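# Swap the sealant gun's cartridge for the red-banded one

## Task

Remove the incorrect cartridge from the sealant gun. Then fit the cartridge marked by a wide red band into the gun, pushed all the way forward so its front end seats in the cup of the front ring, with the nozzle sticking out through that ring. Note that the plunger rod will only slide backward while the small thumb plate on the rod, just behind the handle, is held pushed toward the gun's front. At the end the plunger's disc must touch the rear end of the newly loaded cartridge (the trigger is functional). Both the loaded gun and the removed cartridge must end up resting still on the table, with neither leaning on the other or on any other object. Finally, state that you are done.

## Robot and tools

Robot: two YAM-style arms, left_arm and right_arm, each with a parallel two-finger gripper and a wrist camera. Bases in the scene frame: left_arm at (+0.029, +0.363, 0) m, right_arm at (-0.005, -0.343, 0) m, rotated very slightly about z. A two-camera stand sits behind the arms. Cameras: cam_high, cam_low, cam_left_wrist, cam_right_wrist, all 672x504.

Frame: scene frame, origin at table-top height midway between the nominal bases; +x points out over the table, +y toward left_arm, +z up. Arm names do not match image sides. A gripper's fingers point along its own +z and close along its own y. end_effector_position is the point between the finger pads, about 1 cm short of the tips. Printed positions and orientations may be a few cm off, worse at long reach.

execute_actions(actions, cameras): actions is a list of actions; each action is up to 15 rows, one row per 1/30 s step, a short table repeating its last row to step 15. Every row is a single list of 14 numbers in [-1, 1] covering both arms: dx, dy, dz, rx, ry, rz, opening for left_arm, then the same seven for right_arm. dx..rz are offsets from that arm's Hand target as it stood when the action began (not from the previous row), along scene axes; 1.0 equals 0.6 m or 180 degrees; rx, ry, rz form one rotation vector about the Hand target position. Repeating an offset moves further. Opening is absolute: +1 fully open (0.093 m), -1 closed. To leave an arm alone send six zeros and resend its current opening (a 0 opening is itself a command). Images return only for an empty actions list or when cameras names them; an empty list also reveals the scene number.

move(target, speed, blend, opening_speed, grip_force, blocking, cameras): target is one 14-number row, or a list of up to 15 rows, laid out as above; every row is an offset from the Hand targets at the move's start, not from the prior row. The grippers travel straight lines and all finish together, within a 10 s cap. speed is m/s, 0.002 to 2.9, default 0.25 (turns up to twice that in rad/s); one value or one per target. blend in m rounds corners between list targets; 0 stops at each. opening_speed is change per second on the -1..+1 scale, at least 0.2. grip_force is newtons per pad, 10 to 50, one value or one per arm; it persists, and low values close slowly. blocking=false returns after about 0.5 s while motion continues. Paths do not avoid obstacles or the other arm; faster means more lag, drift and harder impacts, and aiming past a contact presses harder. Route around an arm's own base rather than near it. The result adds a move: line with the ending (done, off_target, moving, held, fault) and limits (paced = pose clipped, held = steps withheld).

wait(seconds, 0 to 3600): lets time pass without new commands; a running move carries on. stop(): brakes the running move. zoom_image(camera, region [x0, y0, x1, y1] in pixels, at most 504 by 504): closer view of that camera's newest image. read_manual(section="licences"): licence texts only. finished_scene(scene, 1 or 2): ends the scene irreversibly.

Results: per-arm end_effector_position (m) and end_effector_quat_wxyz, Hand target (the last commanded pose after clipping, base for next offsets), Joint positions (last value is the finger opening in m, floored at 0), Joint torques, Joint velocities (may read within noise), grip_measured, Tool commands, and for action calls some per-step positions.

Motion: each step the commanded orientation is limited to 40 degrees from the measured one. Friction and gravity can leave the gripper short, low or tilted; small moves may go sideways or not happen. Check the pose after each move and correct tilt; send any remaining gap as a fresh offset. To release a push, command back past the gripper.

Gripping: grip_measured runs +1 open to -1 closed; pads meet near -0.94 and each mm of object width adds about 0.0208. For a firm hold on a rigid flat part, command about 0.41 below the reading for its width; keep sending that value to hold, and send well above the width reading to release. A reading below -0.94 alone does not prove a hold. Squeeze is roughly 50 to 65 N per pad, with a harder spike at first contact. Never close one gripper on the other's fingers.

Heat: holding loads, stretched poses or pushing toward unreachable poses heats motors. MOTOR HOT appears at 75 °C; at 90 °C the arm folds and stops for the scene; at 100 °C it drops.

Avoid: dropping things or letting go of moving parts, knocking anything off the table, fast impacts on fixed or heavy objects, hard pushes, arm-to-arm contact, strain on wrist camera cables, and fault stops. Time passes while you think; prefer smooth, efficient motion.

Each tool is called after ">>>" in YAML: its name, and indented under it one key for each argument.

## Session

>>> execute_actions:
  actions: []

Scene clock: 0.00 s.
left_arm: end_effector_position=(+0.3339, +0.3195, +0.1393) grip_measured=+1.000 end_effector_quat_wxyz=(+0.350, -0.023, +0.921, -0.166) | right_arm: end_effector_position=(+0.3279, -0.2012, +0.1406) grip_measured=+1.000 end_effector_quat_wxyz=(+0.383, -0.147, +0.888, +0.207)
Joint positions: left_arm=[0.025 1.077 0.699 -0.448 0.311 -0.147 0.093] | right_arm=[0.29 1.256 0.73 -0.184 -0.309 0.077 0.093]
Joint velocities: within noise
Joint torques (N m): no reading
Heat: left arm: 32 °C; right arm: 32 °C.
Hand target: left_arm +0.3351, +0.3196, +0.1424; +0.354, -0.023, +0.920, -0.166 | right_arm +0.3290, -0.2010, +0.1436; +0.386, -0.147, +0.887, +0.207
Tool commands: left_gripper/opening=+1.0 right_gripper/opening=+1.0

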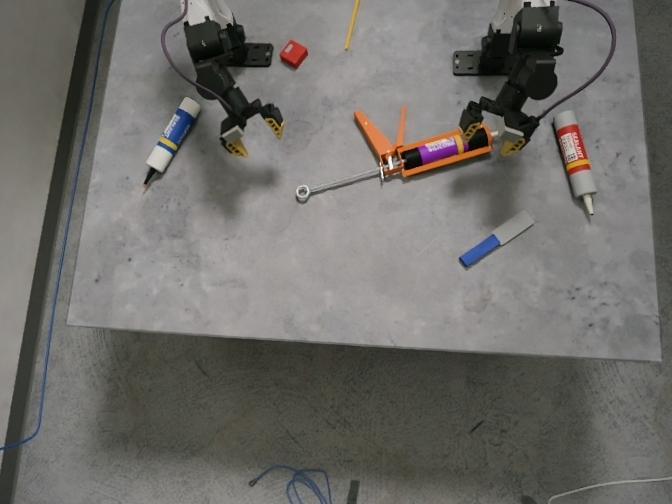

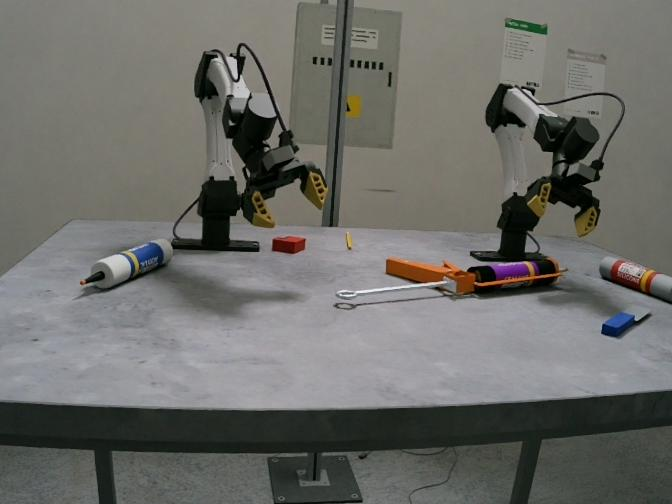

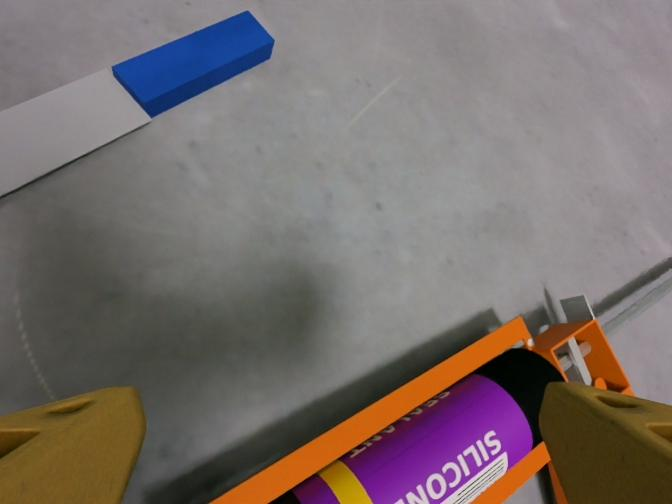

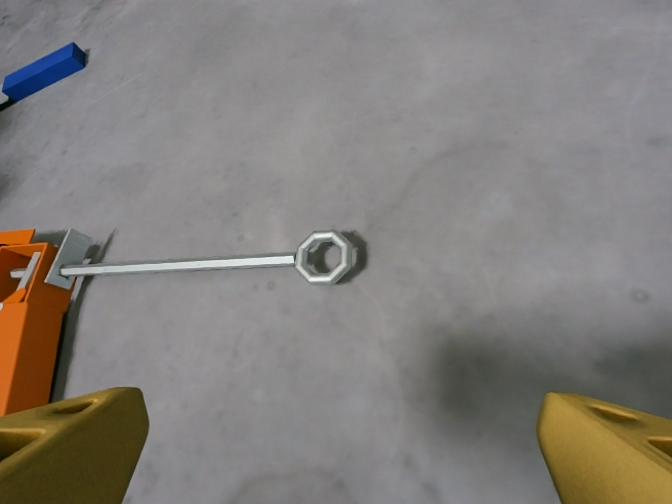

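>>> zoom_image:
  camera: "cam_high"
  region: [280, 90, 540, 240]

>>> zoom_image:
  camera: "cam_low"
  region: [320, 220, 672, 350]

>>> zoom_image:
  camera: "cam_left_wrist"
  region: [200, 250, 672, 504]

>>> zoom_image:
  camera: "cam_right_wrist"
  region: [0, 180, 400, 440]

>>> zoom_image:
  camera: "cam_high"
  region: [500, 90, 660, 240]

>>> zoom_image:
  camera: "cam_high"
  region: [100, 70, 260, 220]

Scaled by 1.938.

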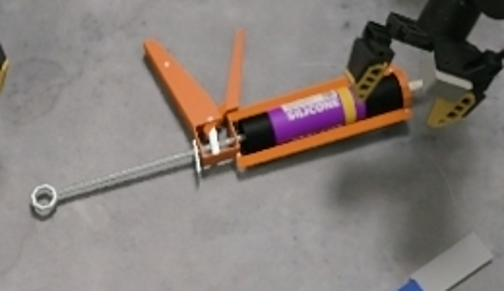

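Scaled by 1.432.

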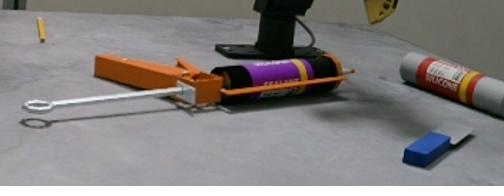

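Scaled by 1.068.

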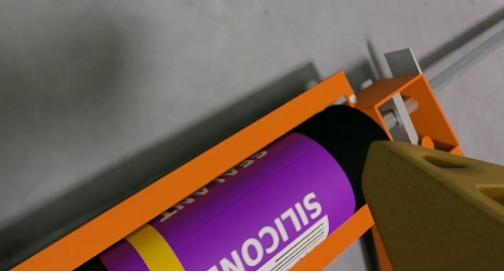

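Scaled by 1.260.

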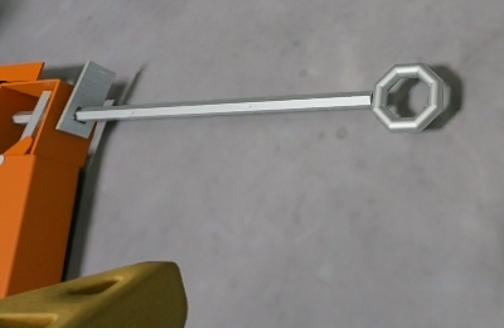

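Scaled by 3.150.

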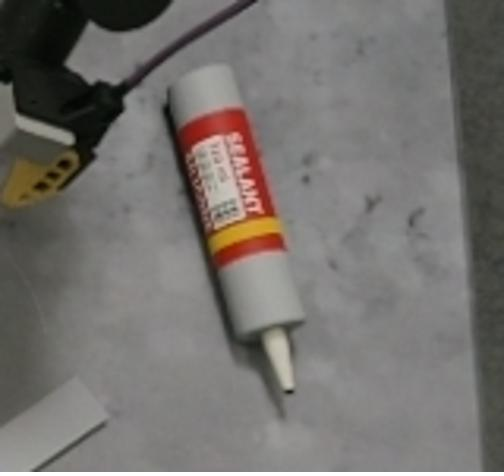

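Scaled by 3.150.

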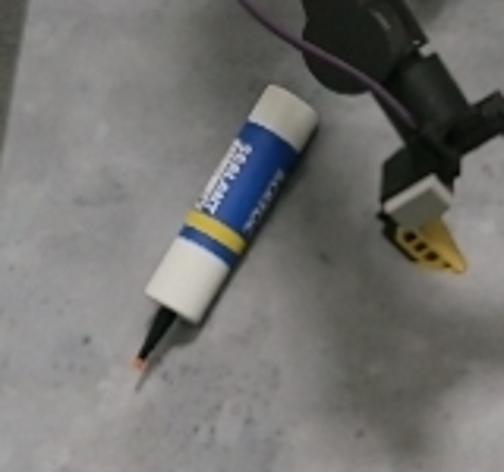

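>>> move:
  target: [0.048,-0.366,0.1,0.108,0.231,-0.015,1,0,0,0,0,0,0,1]
  cameras: ["all"]

Scene clock: 6.30 s.
left_arm: end_effector_position=(+0.3627, +0.1025, +0.2039) grip_measured=+1.000 end_effector_quat_wxyz=(+0.070, +0.008, +0.996, -0.049) | right_arm: end_effector_position=(+0.3279, -0.2012, +0.1406) grip_measured=+1.000 end_effector_quat_wxyz=(+0.383, -0.147, +0.888, +0.207)
Joint positions: left_arm=[-0.667 2.088 2.255 -1.566 -0.008 -0.651 0.093] | right_arm=[0.29 1.256 0.73 -0.184 -0.309 0.077 0.093]
Joint torques (N m): left_arm=[0.12 -7.94 6.94 0.65 0.1 -0.14] | right_arm=[0.2 -4.63 8.01 1.93 -0.27 0.01]
Heat: left arm: 33 °C; right arm: 33 °C.
Hand target: left_arm +0.3639, +0.1001, +0.2023; +0.000, +0.000, +1.000, -0.001 | right_arm +0.3290, -0.2010, +0.1436; +0.386, -0.147, +0.887, +0.207
Off the commanded pose: left_arm 0.003 m, 10 deg | right_arm 0.003 m, 0 deg.
joint sent to its limit (left arm) — joint 4 (wrist pitch), lower limit. The joint targets are off in orientation, not in position.
move: off_target (left_arm)

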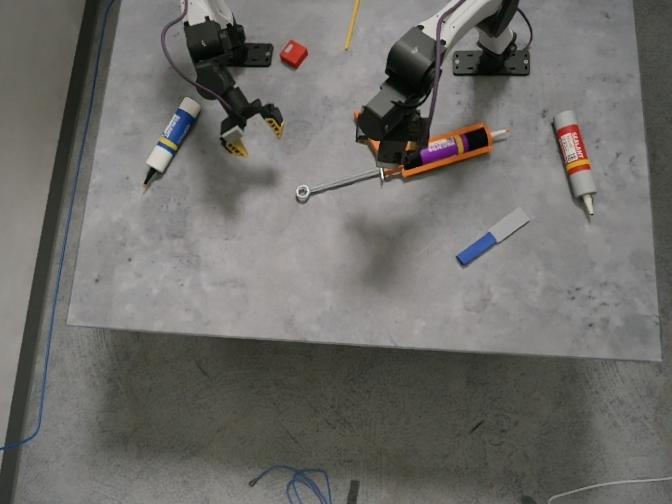

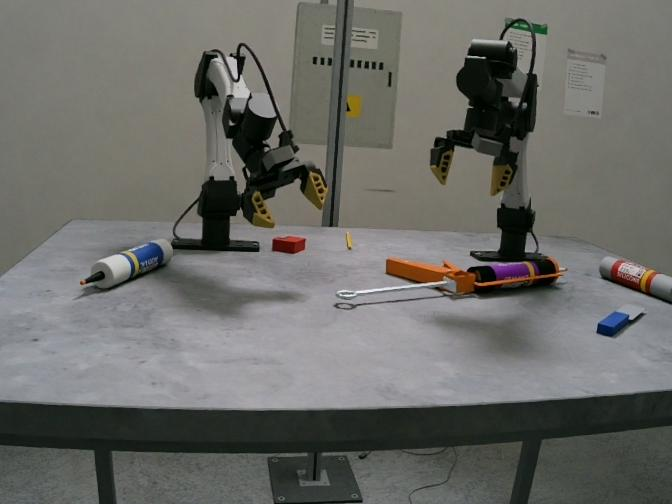

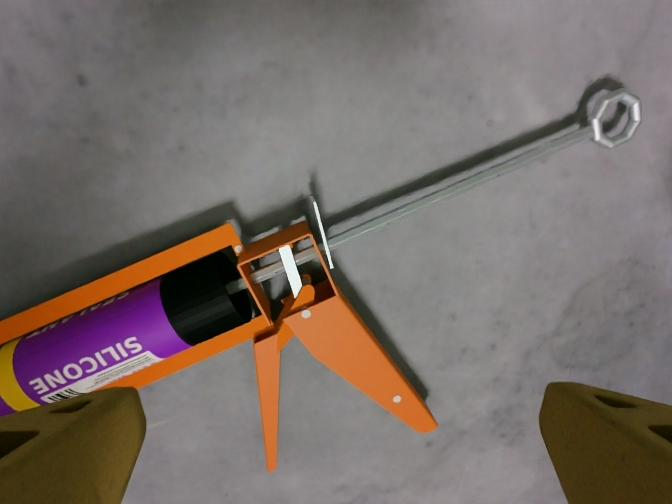

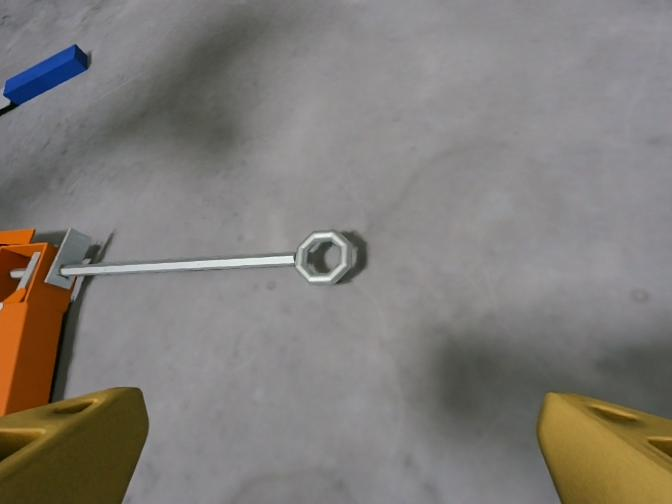

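>>> zoom_image:
  camera: "cam_left_wrist"
  region: [130, 170, 400, 370]

>>> zoom_image:
  camera: "cam_high"
  region: [400, 100, 620, 230]

Scaled by 1.867.

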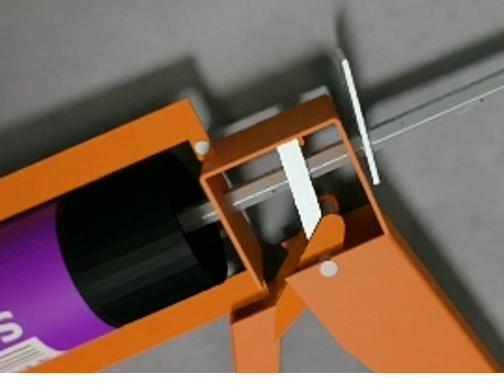

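Scaled by 2.291.

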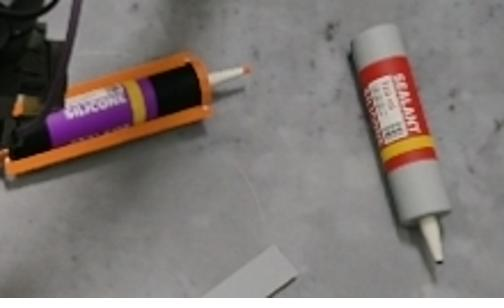

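>>> move:
  target: [-0.01,-0.063,-0.137,0,0,-0.403,1,0,0,0,0,0,0,1]
  cameras: ["all"]

Scene clock: 14.83 s.
left_arm: end_effector_position=(+0.3548, +0.0660, +0.1241) grip_measured=+1.000 end_effector_quat_wxyz=(-0.001, +0.583, +0.812, -0.005) | right_arm: end_effector_position=(+0.3279, -0.2012, +0.1406) grip_measured=+1.000 end_effector_quat_wxyz=(+0.383, -0.147, +0.888, +0.207)
Joint positions: left_arm=[-0.736 2.295 2.276 -1.552 0.01 0.51 0.093] | right_arm=[0.29 1.256 0.73 -0.184 -0.309 0.077 0.093]
Joint torques (N m): left_arm=[-0.29 -9.11 7.15 0.41 0 0.14] | right_arm=[0.2 -4.67 8.01 1.93 -0.28 0.01]
Heat: left arm: 34 °C; right arm: 35 °C.
Hand target: left_arm +0.3580, +0.0623, +0.1202; +0.000, +0.591, +0.806, -0.001 | right_arm +0.3290, -0.2010, +0.1436; +0.386, -0.147, +0.887, +0.207
Off the commanded pose: left_arm 0.006 m, 1 deg | right_arm 0.003 m, 0 deg.
move: done

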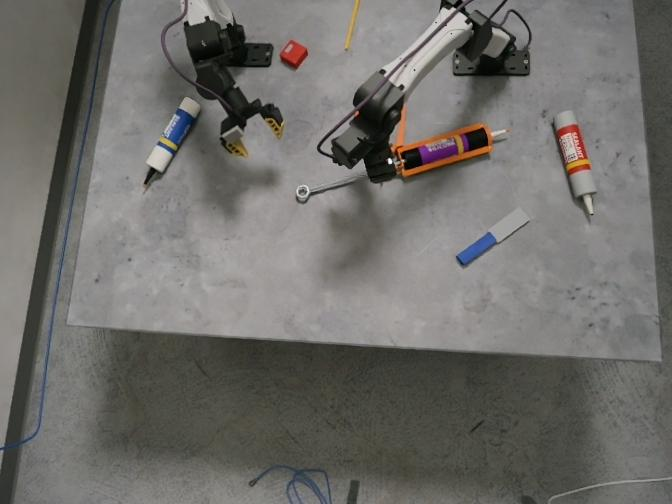

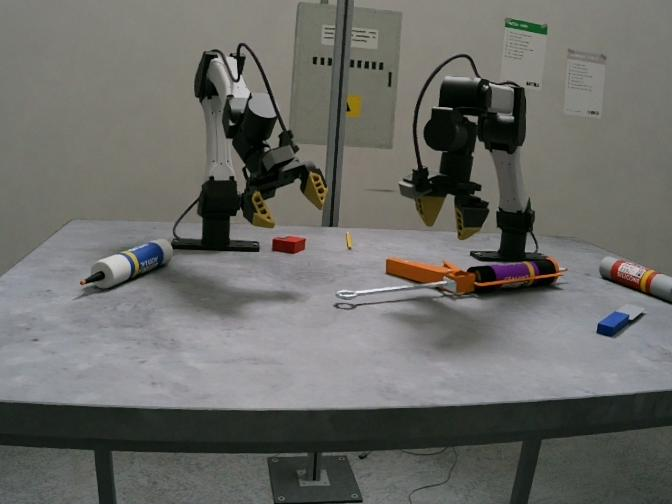

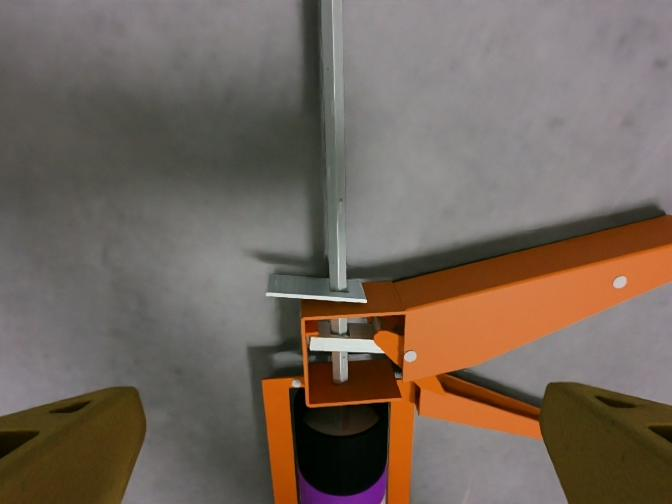

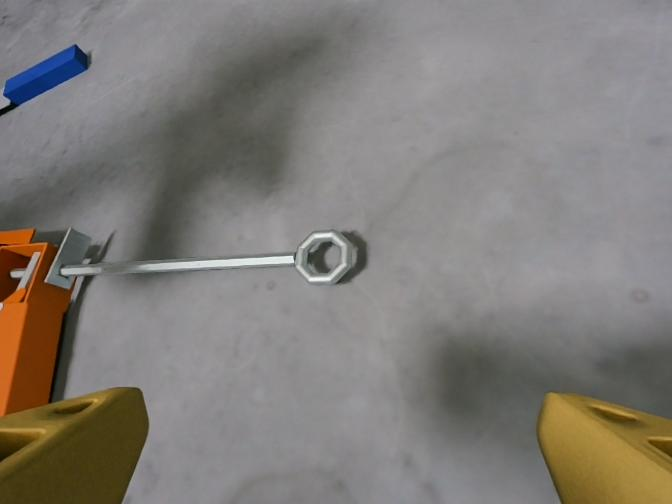

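>>> zoom_image:
  camera: "cam_left_wrist"
  region: [240, 250, 460, 504]

Scaled by 1.984.

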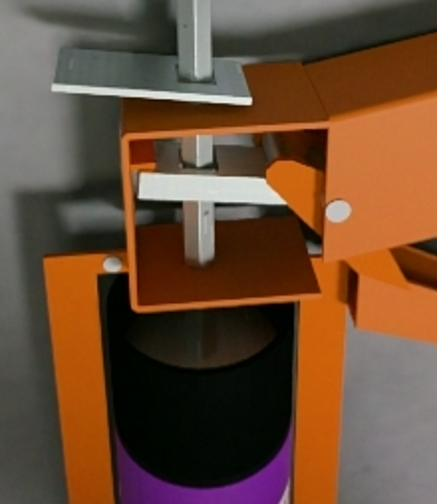

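>>> move:
  target: [0,0,0,0,0,0,-0.5,0.152,0.102,-0.039,0.0447,0.316,-0.469,1]
  cameras: ["all"]

Scene clock: 21.07 s.
left_arm: end_effector_position=(+0.3548, +0.0660, +0.1241) grip_measured=-0.498 end_effector_quat_wxyz=(-0.001, +0.584, +0.812, -0.005) | right_arm: end_effector_position=(+0.4199, -0.1387, +0.1311) grip_measured=+1.000 end_effector_quat_wxyz=(+0.022, +0.585, +0.810, +0.034)
Joint positions: left_arm=[-0.736 2.295 2.276 -1.552 0.01 0.511 0.021] | right_arm=[0.48 2.386 2.461 -1.566 0.006 1.701 0.093]
Joint torques (N m): left_arm=[-0.34 -9.14 7.19 0.42 -0.01 0.16] | right_arm=[-0.23 -9.76 7.69 0.38 -0.16 0.15]
Heat: left arm: 35 °C; right arm: 36 °C.
Hand target: left_arm +0.3580, +0.0623, +0.1202; +0.000, +0.591, +0.806, -0.001 | right_arm +0.4202, -0.1398, +0.1202; +0.000, +0.592, +0.806, +0.000
Off the commanded pose: left_arm 0.006 m, 1 deg | right_arm 0.011 m, 5 deg.
joint sent to its limit (right arm) — joint 4 (wrist pitch), lower limit. The joint targets are off in orientation, not in position.
move: off_target (right_arm)

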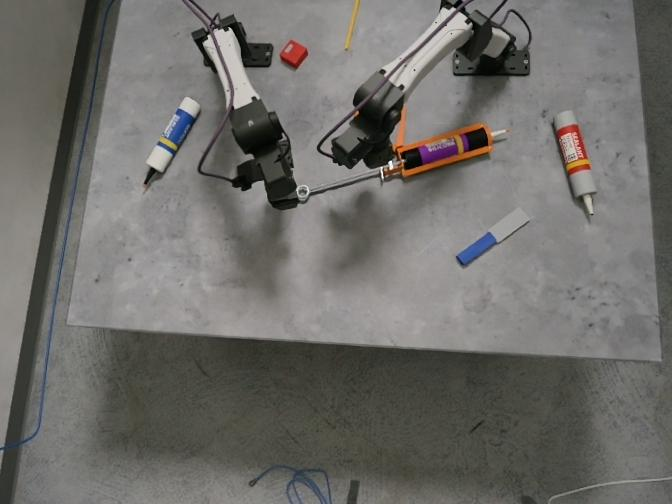

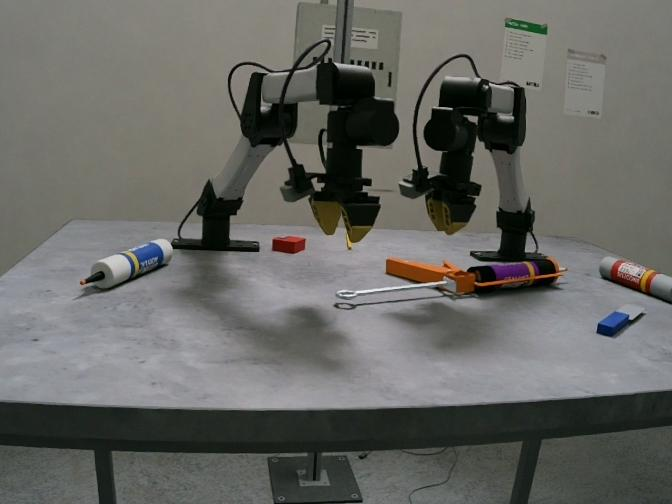

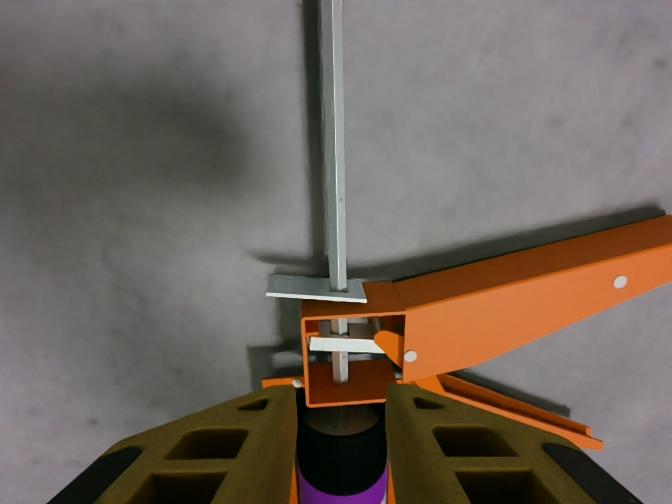

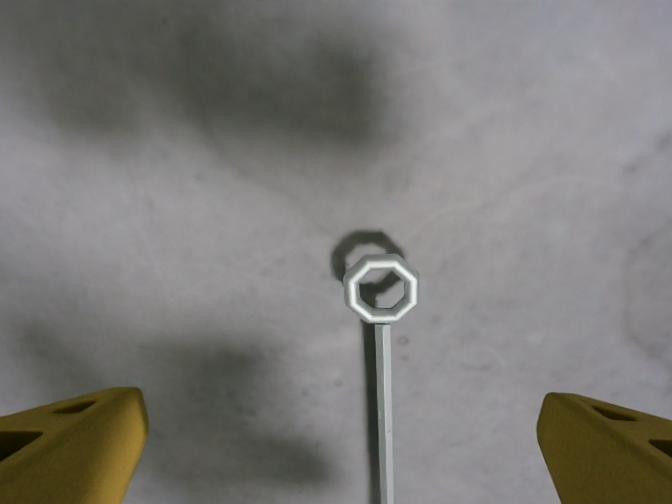

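>>> move:
  target: [-0.003,-0.010,-0.08,0,0,0,-0.5,-0.0337,0.038,-0.083,0,0,0,0.3]
  cameras: ["all"]

Scene clock: 22.73 s.
left_arm: end_effector_position=(+0.3567, +0.0568, +0.0780) grip_measured=-0.498 end_effector_quat_wxyz=(+0.003, +0.589, +0.808, -0.005) | right_arm: end_effector_position=(+0.3970, -0.1162, +0.0724) grip_measured=+0.302 end_effector_quat_wxyz=(-0.002, +0.585, +0.811, -0.004)
Joint positions: left_arm=[-0.749 2.295 2.091 -1.36 0.01 0.511 0.021] | right_arm=[0.544 2.386 2.226 -1.42 0 1.764 0.06]
Joint torques (N m): left_arm=[-0.36 -10.67 4.68 0.53 -0.01 0.03] | right_arm=[-0.24 -13.11 5.45 0.56 -0.1 0.16]
Heat: left arm: 36 °C; right arm: 36 °C.
Hand target: left_arm +0.3561, +0.0562, +0.0723; +0.000, +0.592, +0.806, -0.001 | right_arm +0.4000, -0.1170, +0.0704; +0.000, +0.592, +0.806, +0.000
Off the commanded pose: left_arm 0.006 m, 1 deg | right_arm 0.004 m, 1 deg.
move: done

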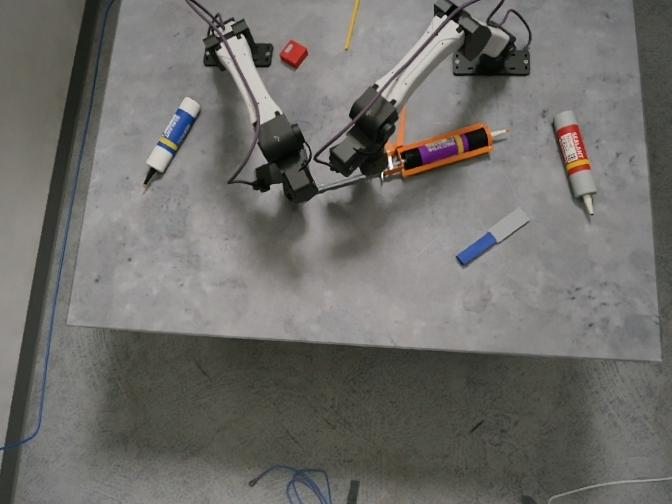

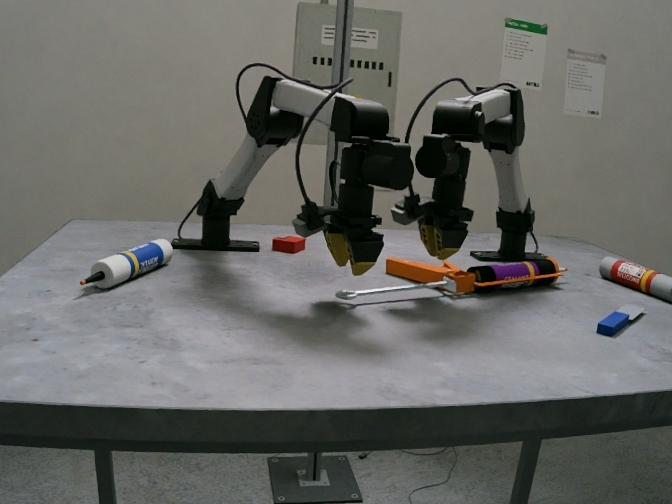

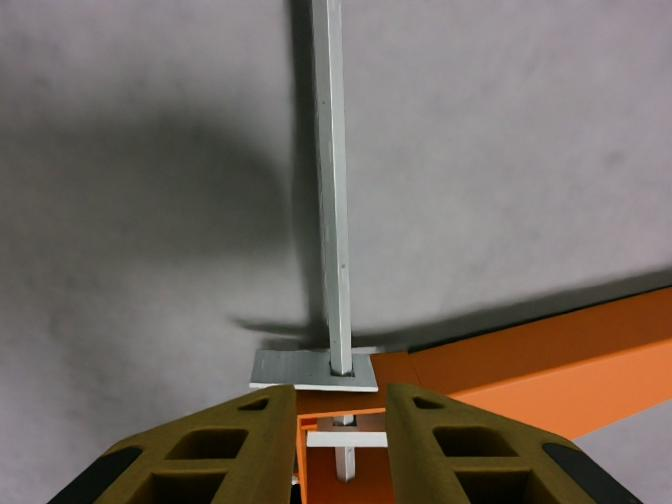

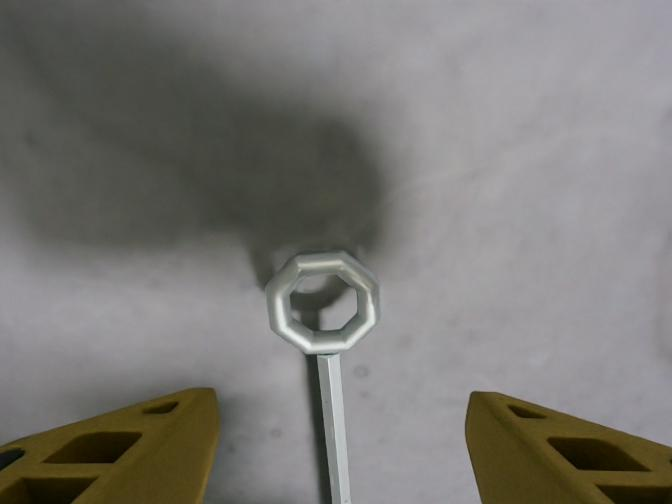

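>>> move:
  target: [0,0,-0.0755,0,0,0.014,-0.5,0.009,0.001,-0.0773,0,0,0.014,0.3]
  cameras: ["all"]
  speed: 0.1

Scene clock: 24.97 s.
left_arm: end_effector_position=(+0.3575, +0.0561, +0.0375) grip_measured=-0.498 end_effector_quat_wxyz=(+0.008, +0.577, +0.817, -0.006) | right_arm: end_effector_position=(+0.4038, -0.1142, +0.0382) grip_measured=+0.302 end_effector_quat_wxyz=(+0.004, +0.573, +0.819, +0.008)
Joint positions: left_arm=[-0.749 2.297 1.933 -1.19 0.01 0.482 0.021] | right_arm=[0.54 2.386 2.09 -1.257 0 1.732 0.06]
Joint torques (N m): left_arm=[-0.27 -9.42 4.89 0.53 -0.01 -0.11] | right_arm=[-0.36 -10.77 5.63 0.6 -0.1 -0.02]
Heat: left arm: 37 °C; right arm: 36 °C.
Hand target: left_arm +0.3561, +0.0562, +0.0269; +0.000, +0.574, +0.819, -0.001 | right_arm +0.4054, -0.1164, +0.0240; +0.000, +0.574, +0.819, +0.000
Off the commanded pose: left_arm 0.011 m, 1 deg | right_arm 0.014 m, 1 deg.
move: off_target (left_arm, right_arm)

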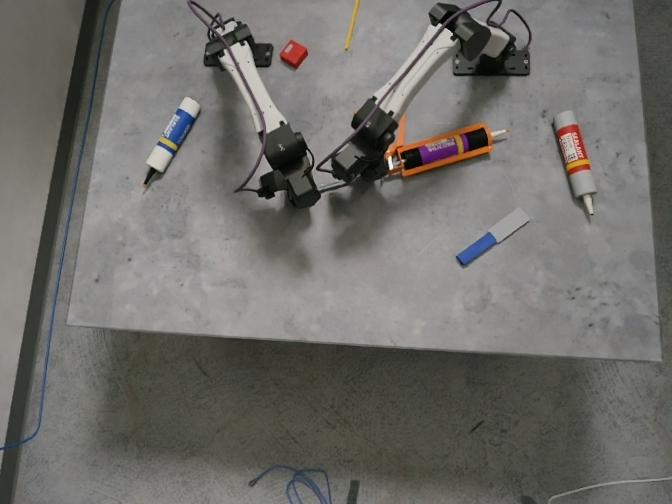

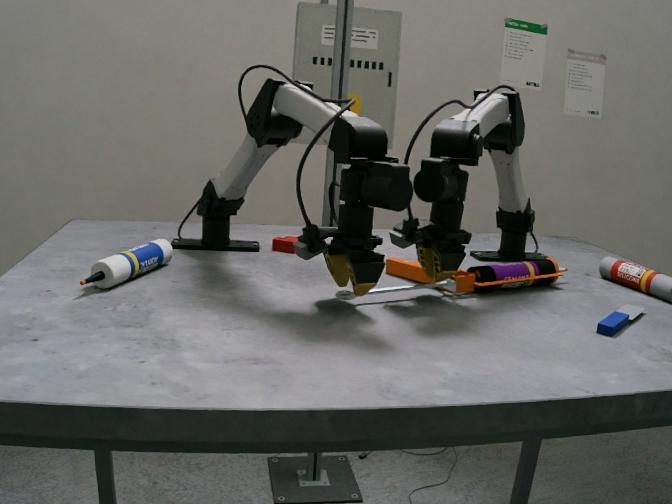

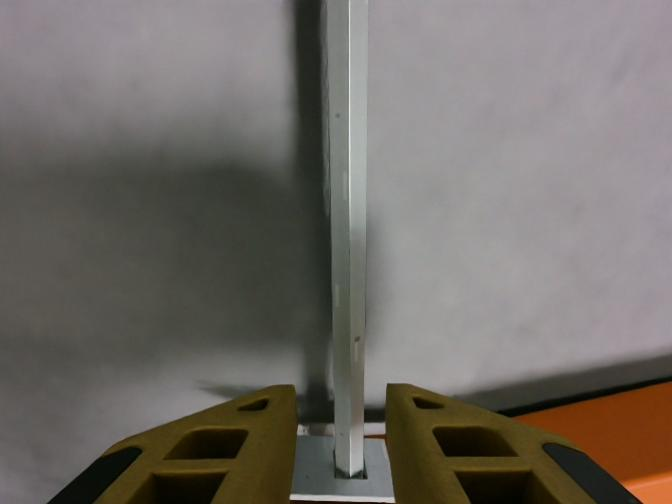

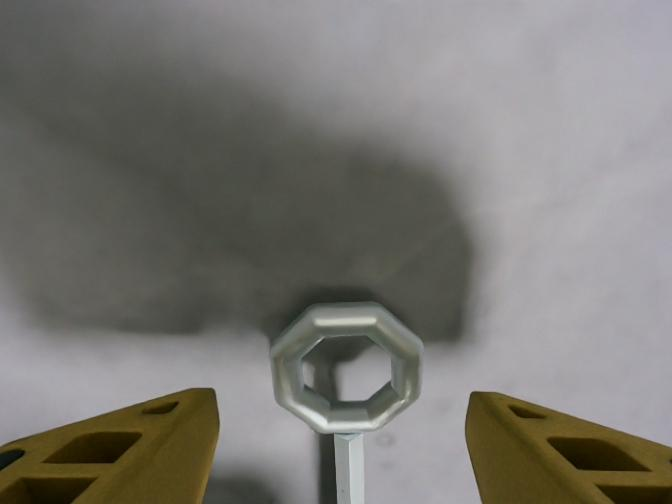

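>>> move:
  target: [-0.0027,-0.001,-0.015,0,0,0,-0.5,0.001,-0.0097,-0.015,0,0,0,0.3]
  cameras: ["all"]
  speed: 0.1

Scene clock: 26.37 s.
left_arm: end_effector_position=(+0.3559, +0.0554, +0.0285) grip_measured=-0.498 end_effector_quat_wxyz=(+0.008, +0.577, +0.817, -0.006) | right_arm: end_effector_position=(+0.4049, -0.1217, +0.0262) grip_measured=+0.302 end_effector_quat_wxyz=(+0.002, +0.575, +0.818, +0.005)
Joint positions: left_arm=[-0.752 2.3 1.902 -1.156 0.01 0.479 0.021] | right_arm=[0.525 2.386 2.043 -1.217 0 1.72 0.06]
Joint torques (N m): left_arm=[-0.31 -9.44 4.85 0.56 -0.02 -0.14] | right_arm=[0.02 -11.19 5.68 0.63 -0.09 -0.03]
Heat: left arm: 37 °C; right arm: 36 °C.
Hand target: left_arm +0.3544, +0.0556, +0.0179; +0.000, +0.574, +0.819, -0.001 | right_arm +0.4061, -0.1223, +0.0150; +0.000, +0.574, +0.819, +0.000
Off the commanded pose: left_arm 0.011 m, 1 deg | right_arm 0.011 m, 1 deg.
move: off_target (left_arm, right_arm)

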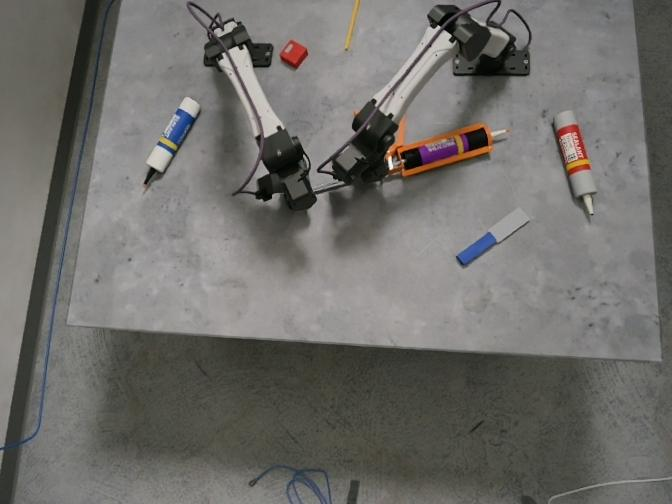

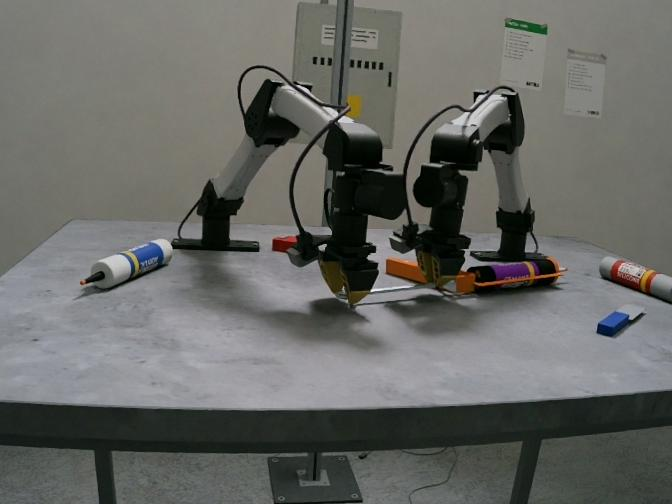

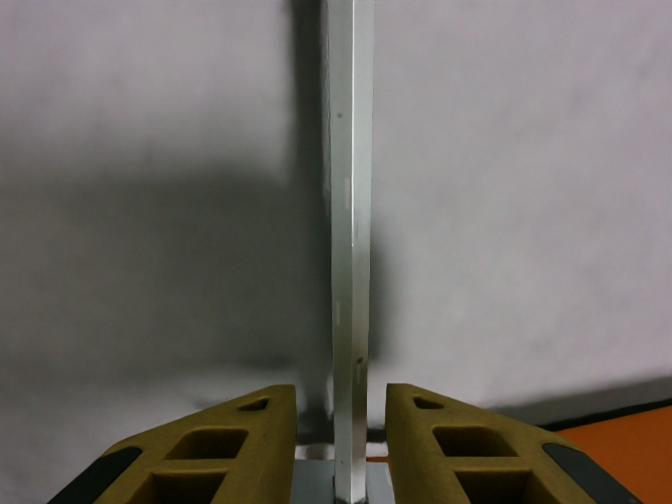

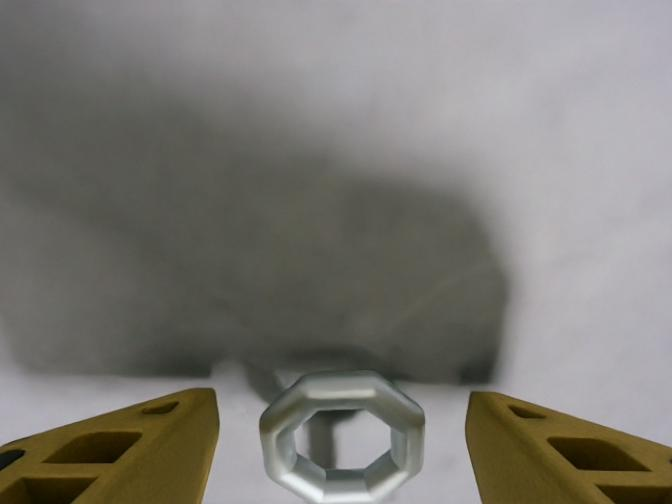

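>>> move:
  target: [-0.0027,-0.001,0,0,0,0,-0.5,0,0,0,0,0,0,-0.75]
  cameras: ["cam_left_wrist","cam_right_wrist"]
  speed: 0.1
  opening_speed: 0.8

Scene clock: 28.80 s.
left_arm: end_effector_position=(+0.3556, +0.0542, +0.0285) grip_measured=-0.498 end_effector_quat_wxyz=(+0.009, +0.577, +0.817, -0.006) | right_arm: end_effector_position=(+0.4051, -0.1216, +0.0262) grip_measured=-0.365 end_effector_quat_wxyz=(+0.003, +0.571, +0.821, +0.005)
Joint positions: left_arm=[-0.755 2.3 1.902 -1.154 0.009 0.475 0.021] | right_arm=[0.525 2.386 2.043 -1.216 0 1.71 0.028]
Joint torques (N m): left_arm=[-0.35 -9.87 4.42 0.55 -0.01 -0.15] | right_arm=[-0.02 -11.23 5.7 0.61 -0.09 0.09]
Heat: left arm: 37 °C; right arm: 36 °C.
Hand target: left_arm +0.3529, +0.0550, +0.0179; +0.000, +0.574, +0.819, -0.001 | right_arm +0.4061, -0.1223, +0.0150; +0.000, +0.574, +0.819, +0.000
Off the commanded pose: left_arm 0.011 m, 1 deg | right_arm 0.011 m, 1 deg.
move: off_target (left_arm)

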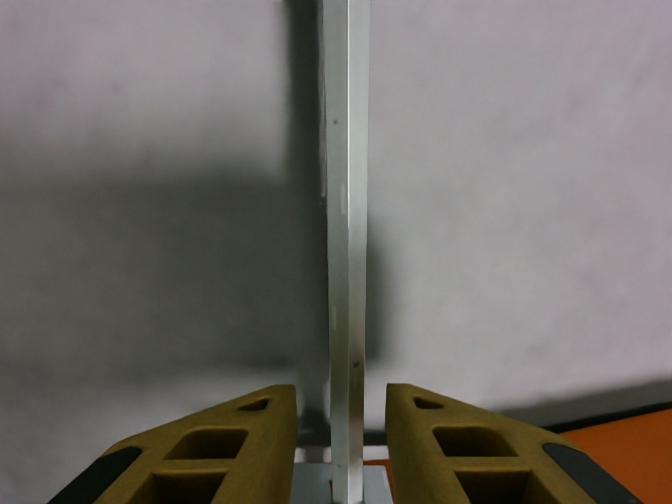

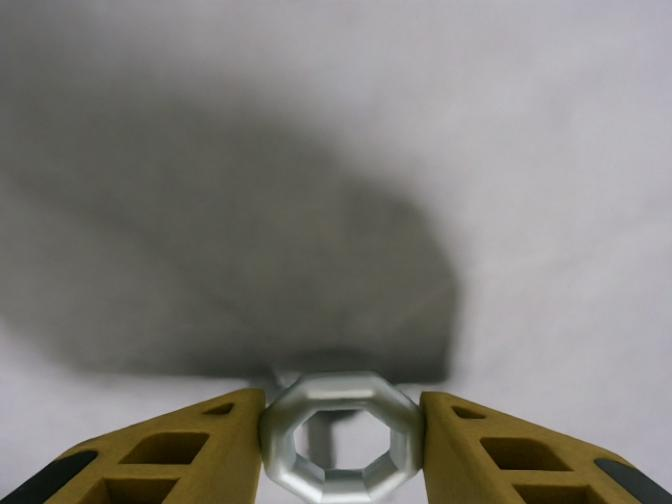

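>>> move:
  target: [-0.0028,0.0079,0,0,0,0,-0.5,0.0168,-0.0472,0,0,0,0,-0.75]
  cameras: ["all"]
  speed: 0.05

Scene clock: 30.23 s.
left_arm: end_effector_position=(+0.3545, +0.0549, +0.0205) grip_measured=-0.498 end_effector_quat_wxyz=(+0.009, +0.577, +0.817, -0.006) | right_arm: end_effector_position=(+0.4112, -0.1359, +0.0202) grip_measured=-0.352 end_effector_quat_wxyz=(-0.014, +0.570, +0.822, +0.013)
Joint positions: left_arm=[-0.755 2.3 1.87 -1.121 0.009 0.475 0.021] | right_arm=[0.478 2.386 2.019 -1.193 -0.037 1.662 0.028]
Joint torques (N m): left_arm=[0.08 -11.44 4.41 0.37 -0.01 -0.1] | right_arm=[-1.59 -12.68 5.33 0.49 0.23 -0.08]
Heat: left arm: 38 °C; right arm: 36 °C.
Hand target: left_arm +0.3511, +0.0598, +0.0178; +0.000, +0.574, +0.819, -0.001 | right_arm +0.4161, -0.1506, +0.0150; +0.000, +0.574, +0.819, +0.000
Off the commanded pose: left_arm 0.006 m, 1 deg | right_arm 0.016 m, 2 deg.
move: off_target (right_arm)

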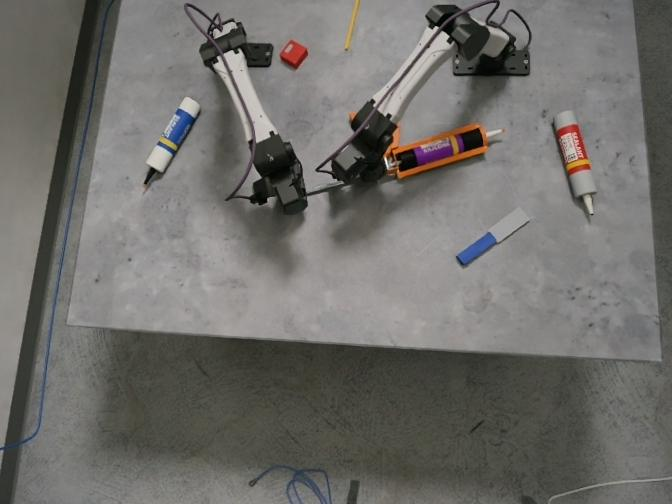

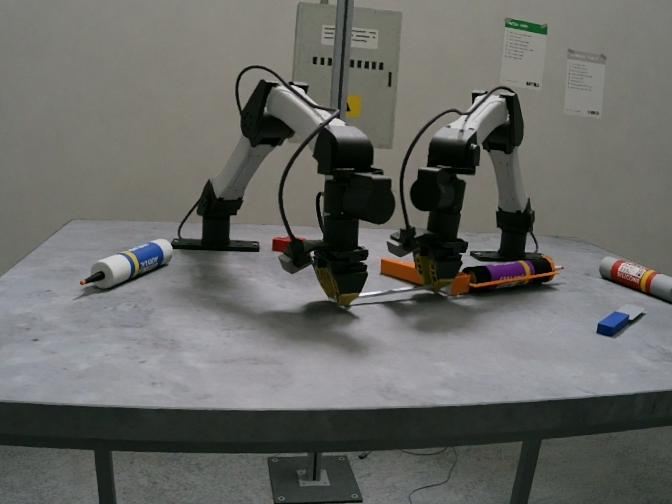

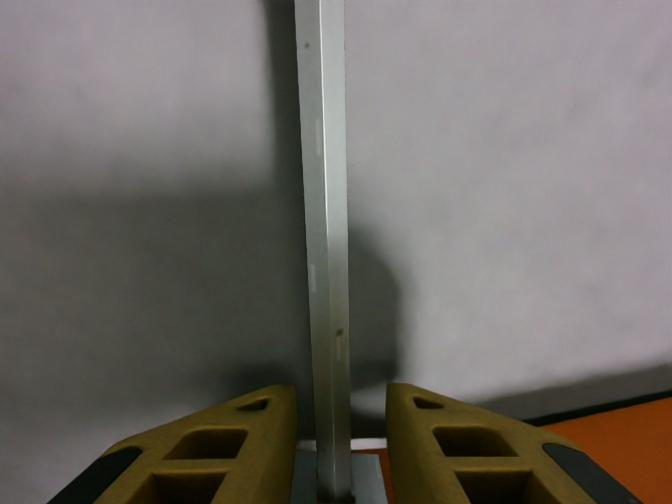

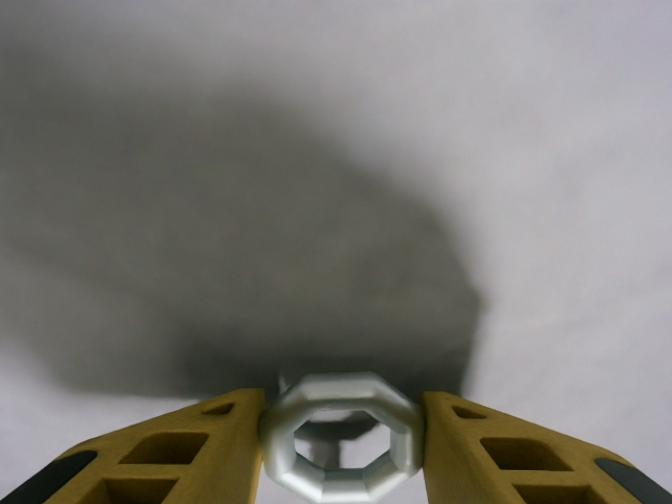

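>>> move:
  target: [0,0.012,0,0,0,0,-0.5,0.0168,-0.0472,0,0,0,0,-0.75]
  cameras: ["all"]
  speed: 0.05

Scene clock: 31.50 s.
left_arm: end_effector_position=(+0.3598, +0.0450, +0.0194) grip_measured=-0.498 end_effector_quat_wxyz=(+0.033, +0.577, +0.816, -0.020) | right_arm: end_effector_position=(+0.4185, -0.1475, +0.0175) grip_measured=-0.351 end_effector_quat_wxyz=(-0.031, +0.565, +0.824, +0.030)
Joint positions: left_arm=[-0.755 2.293 1.851 -1.057 0.031 0.475 0.021] | right_arm=[0.432 2.386 2.006 -1.173 -0.083 1.605 0.028]
Joint torques (N m): left_arm=[0.94 -12.46 3.58 -0.02 -0.17 0.05] | right_arm=[-3.34 -13.35 5.34 0.32 0.59 -0.17]
Heat: left arm: 38 °C; right arm: 36 °C.
Hand target: left_arm +0.3511, +0.0670, +0.0179; +0.000, +0.574, +0.819, -0.001 | right_arm +0.4262, -0.1790, +0.0150; +0.000, +0.574, +0.819, +0.000
Off the commanded pose: left_arm 0.024 m, 4 deg | right_arm 0.032 m, 5 deg.
move: off_target (left_arm, right_arm)

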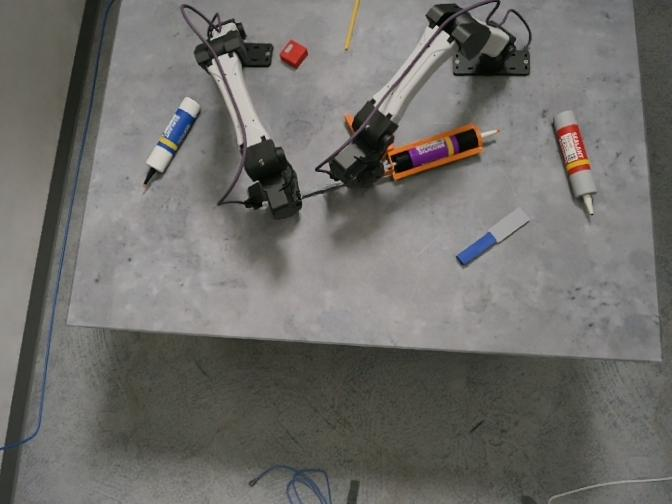

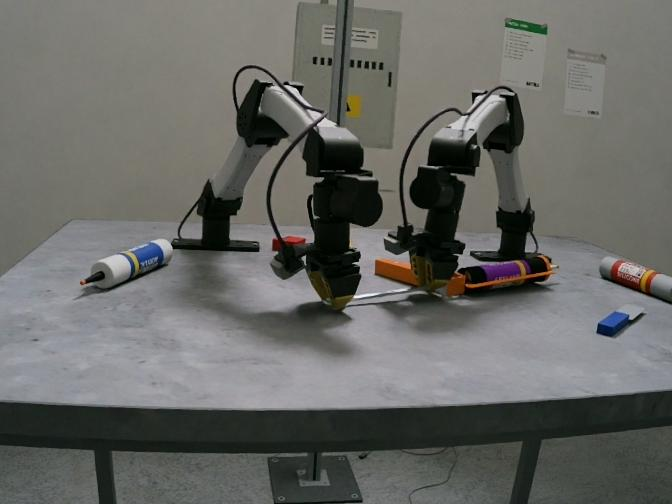

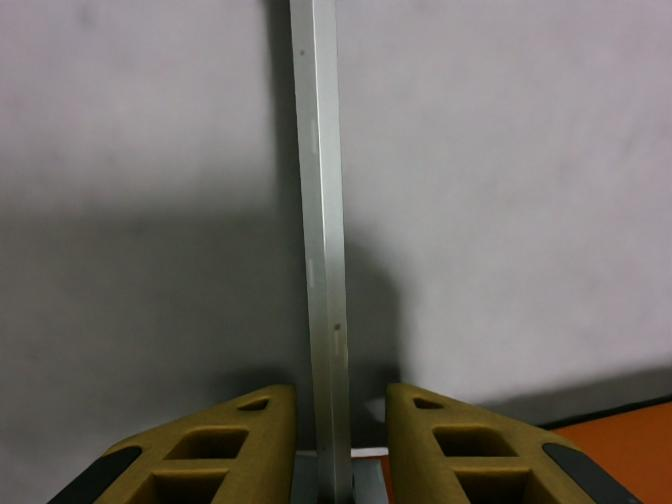

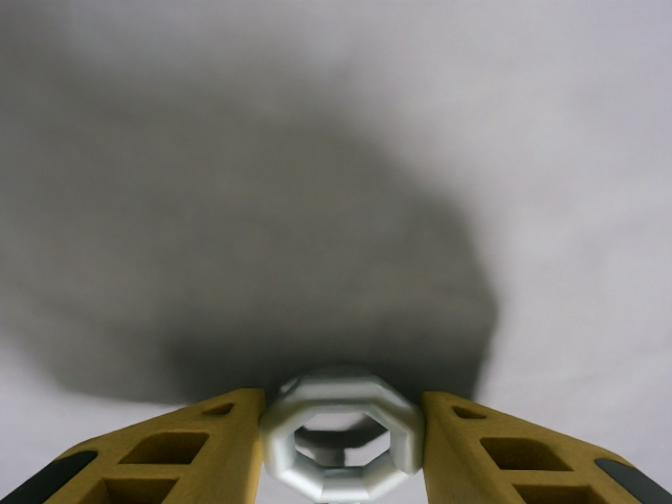

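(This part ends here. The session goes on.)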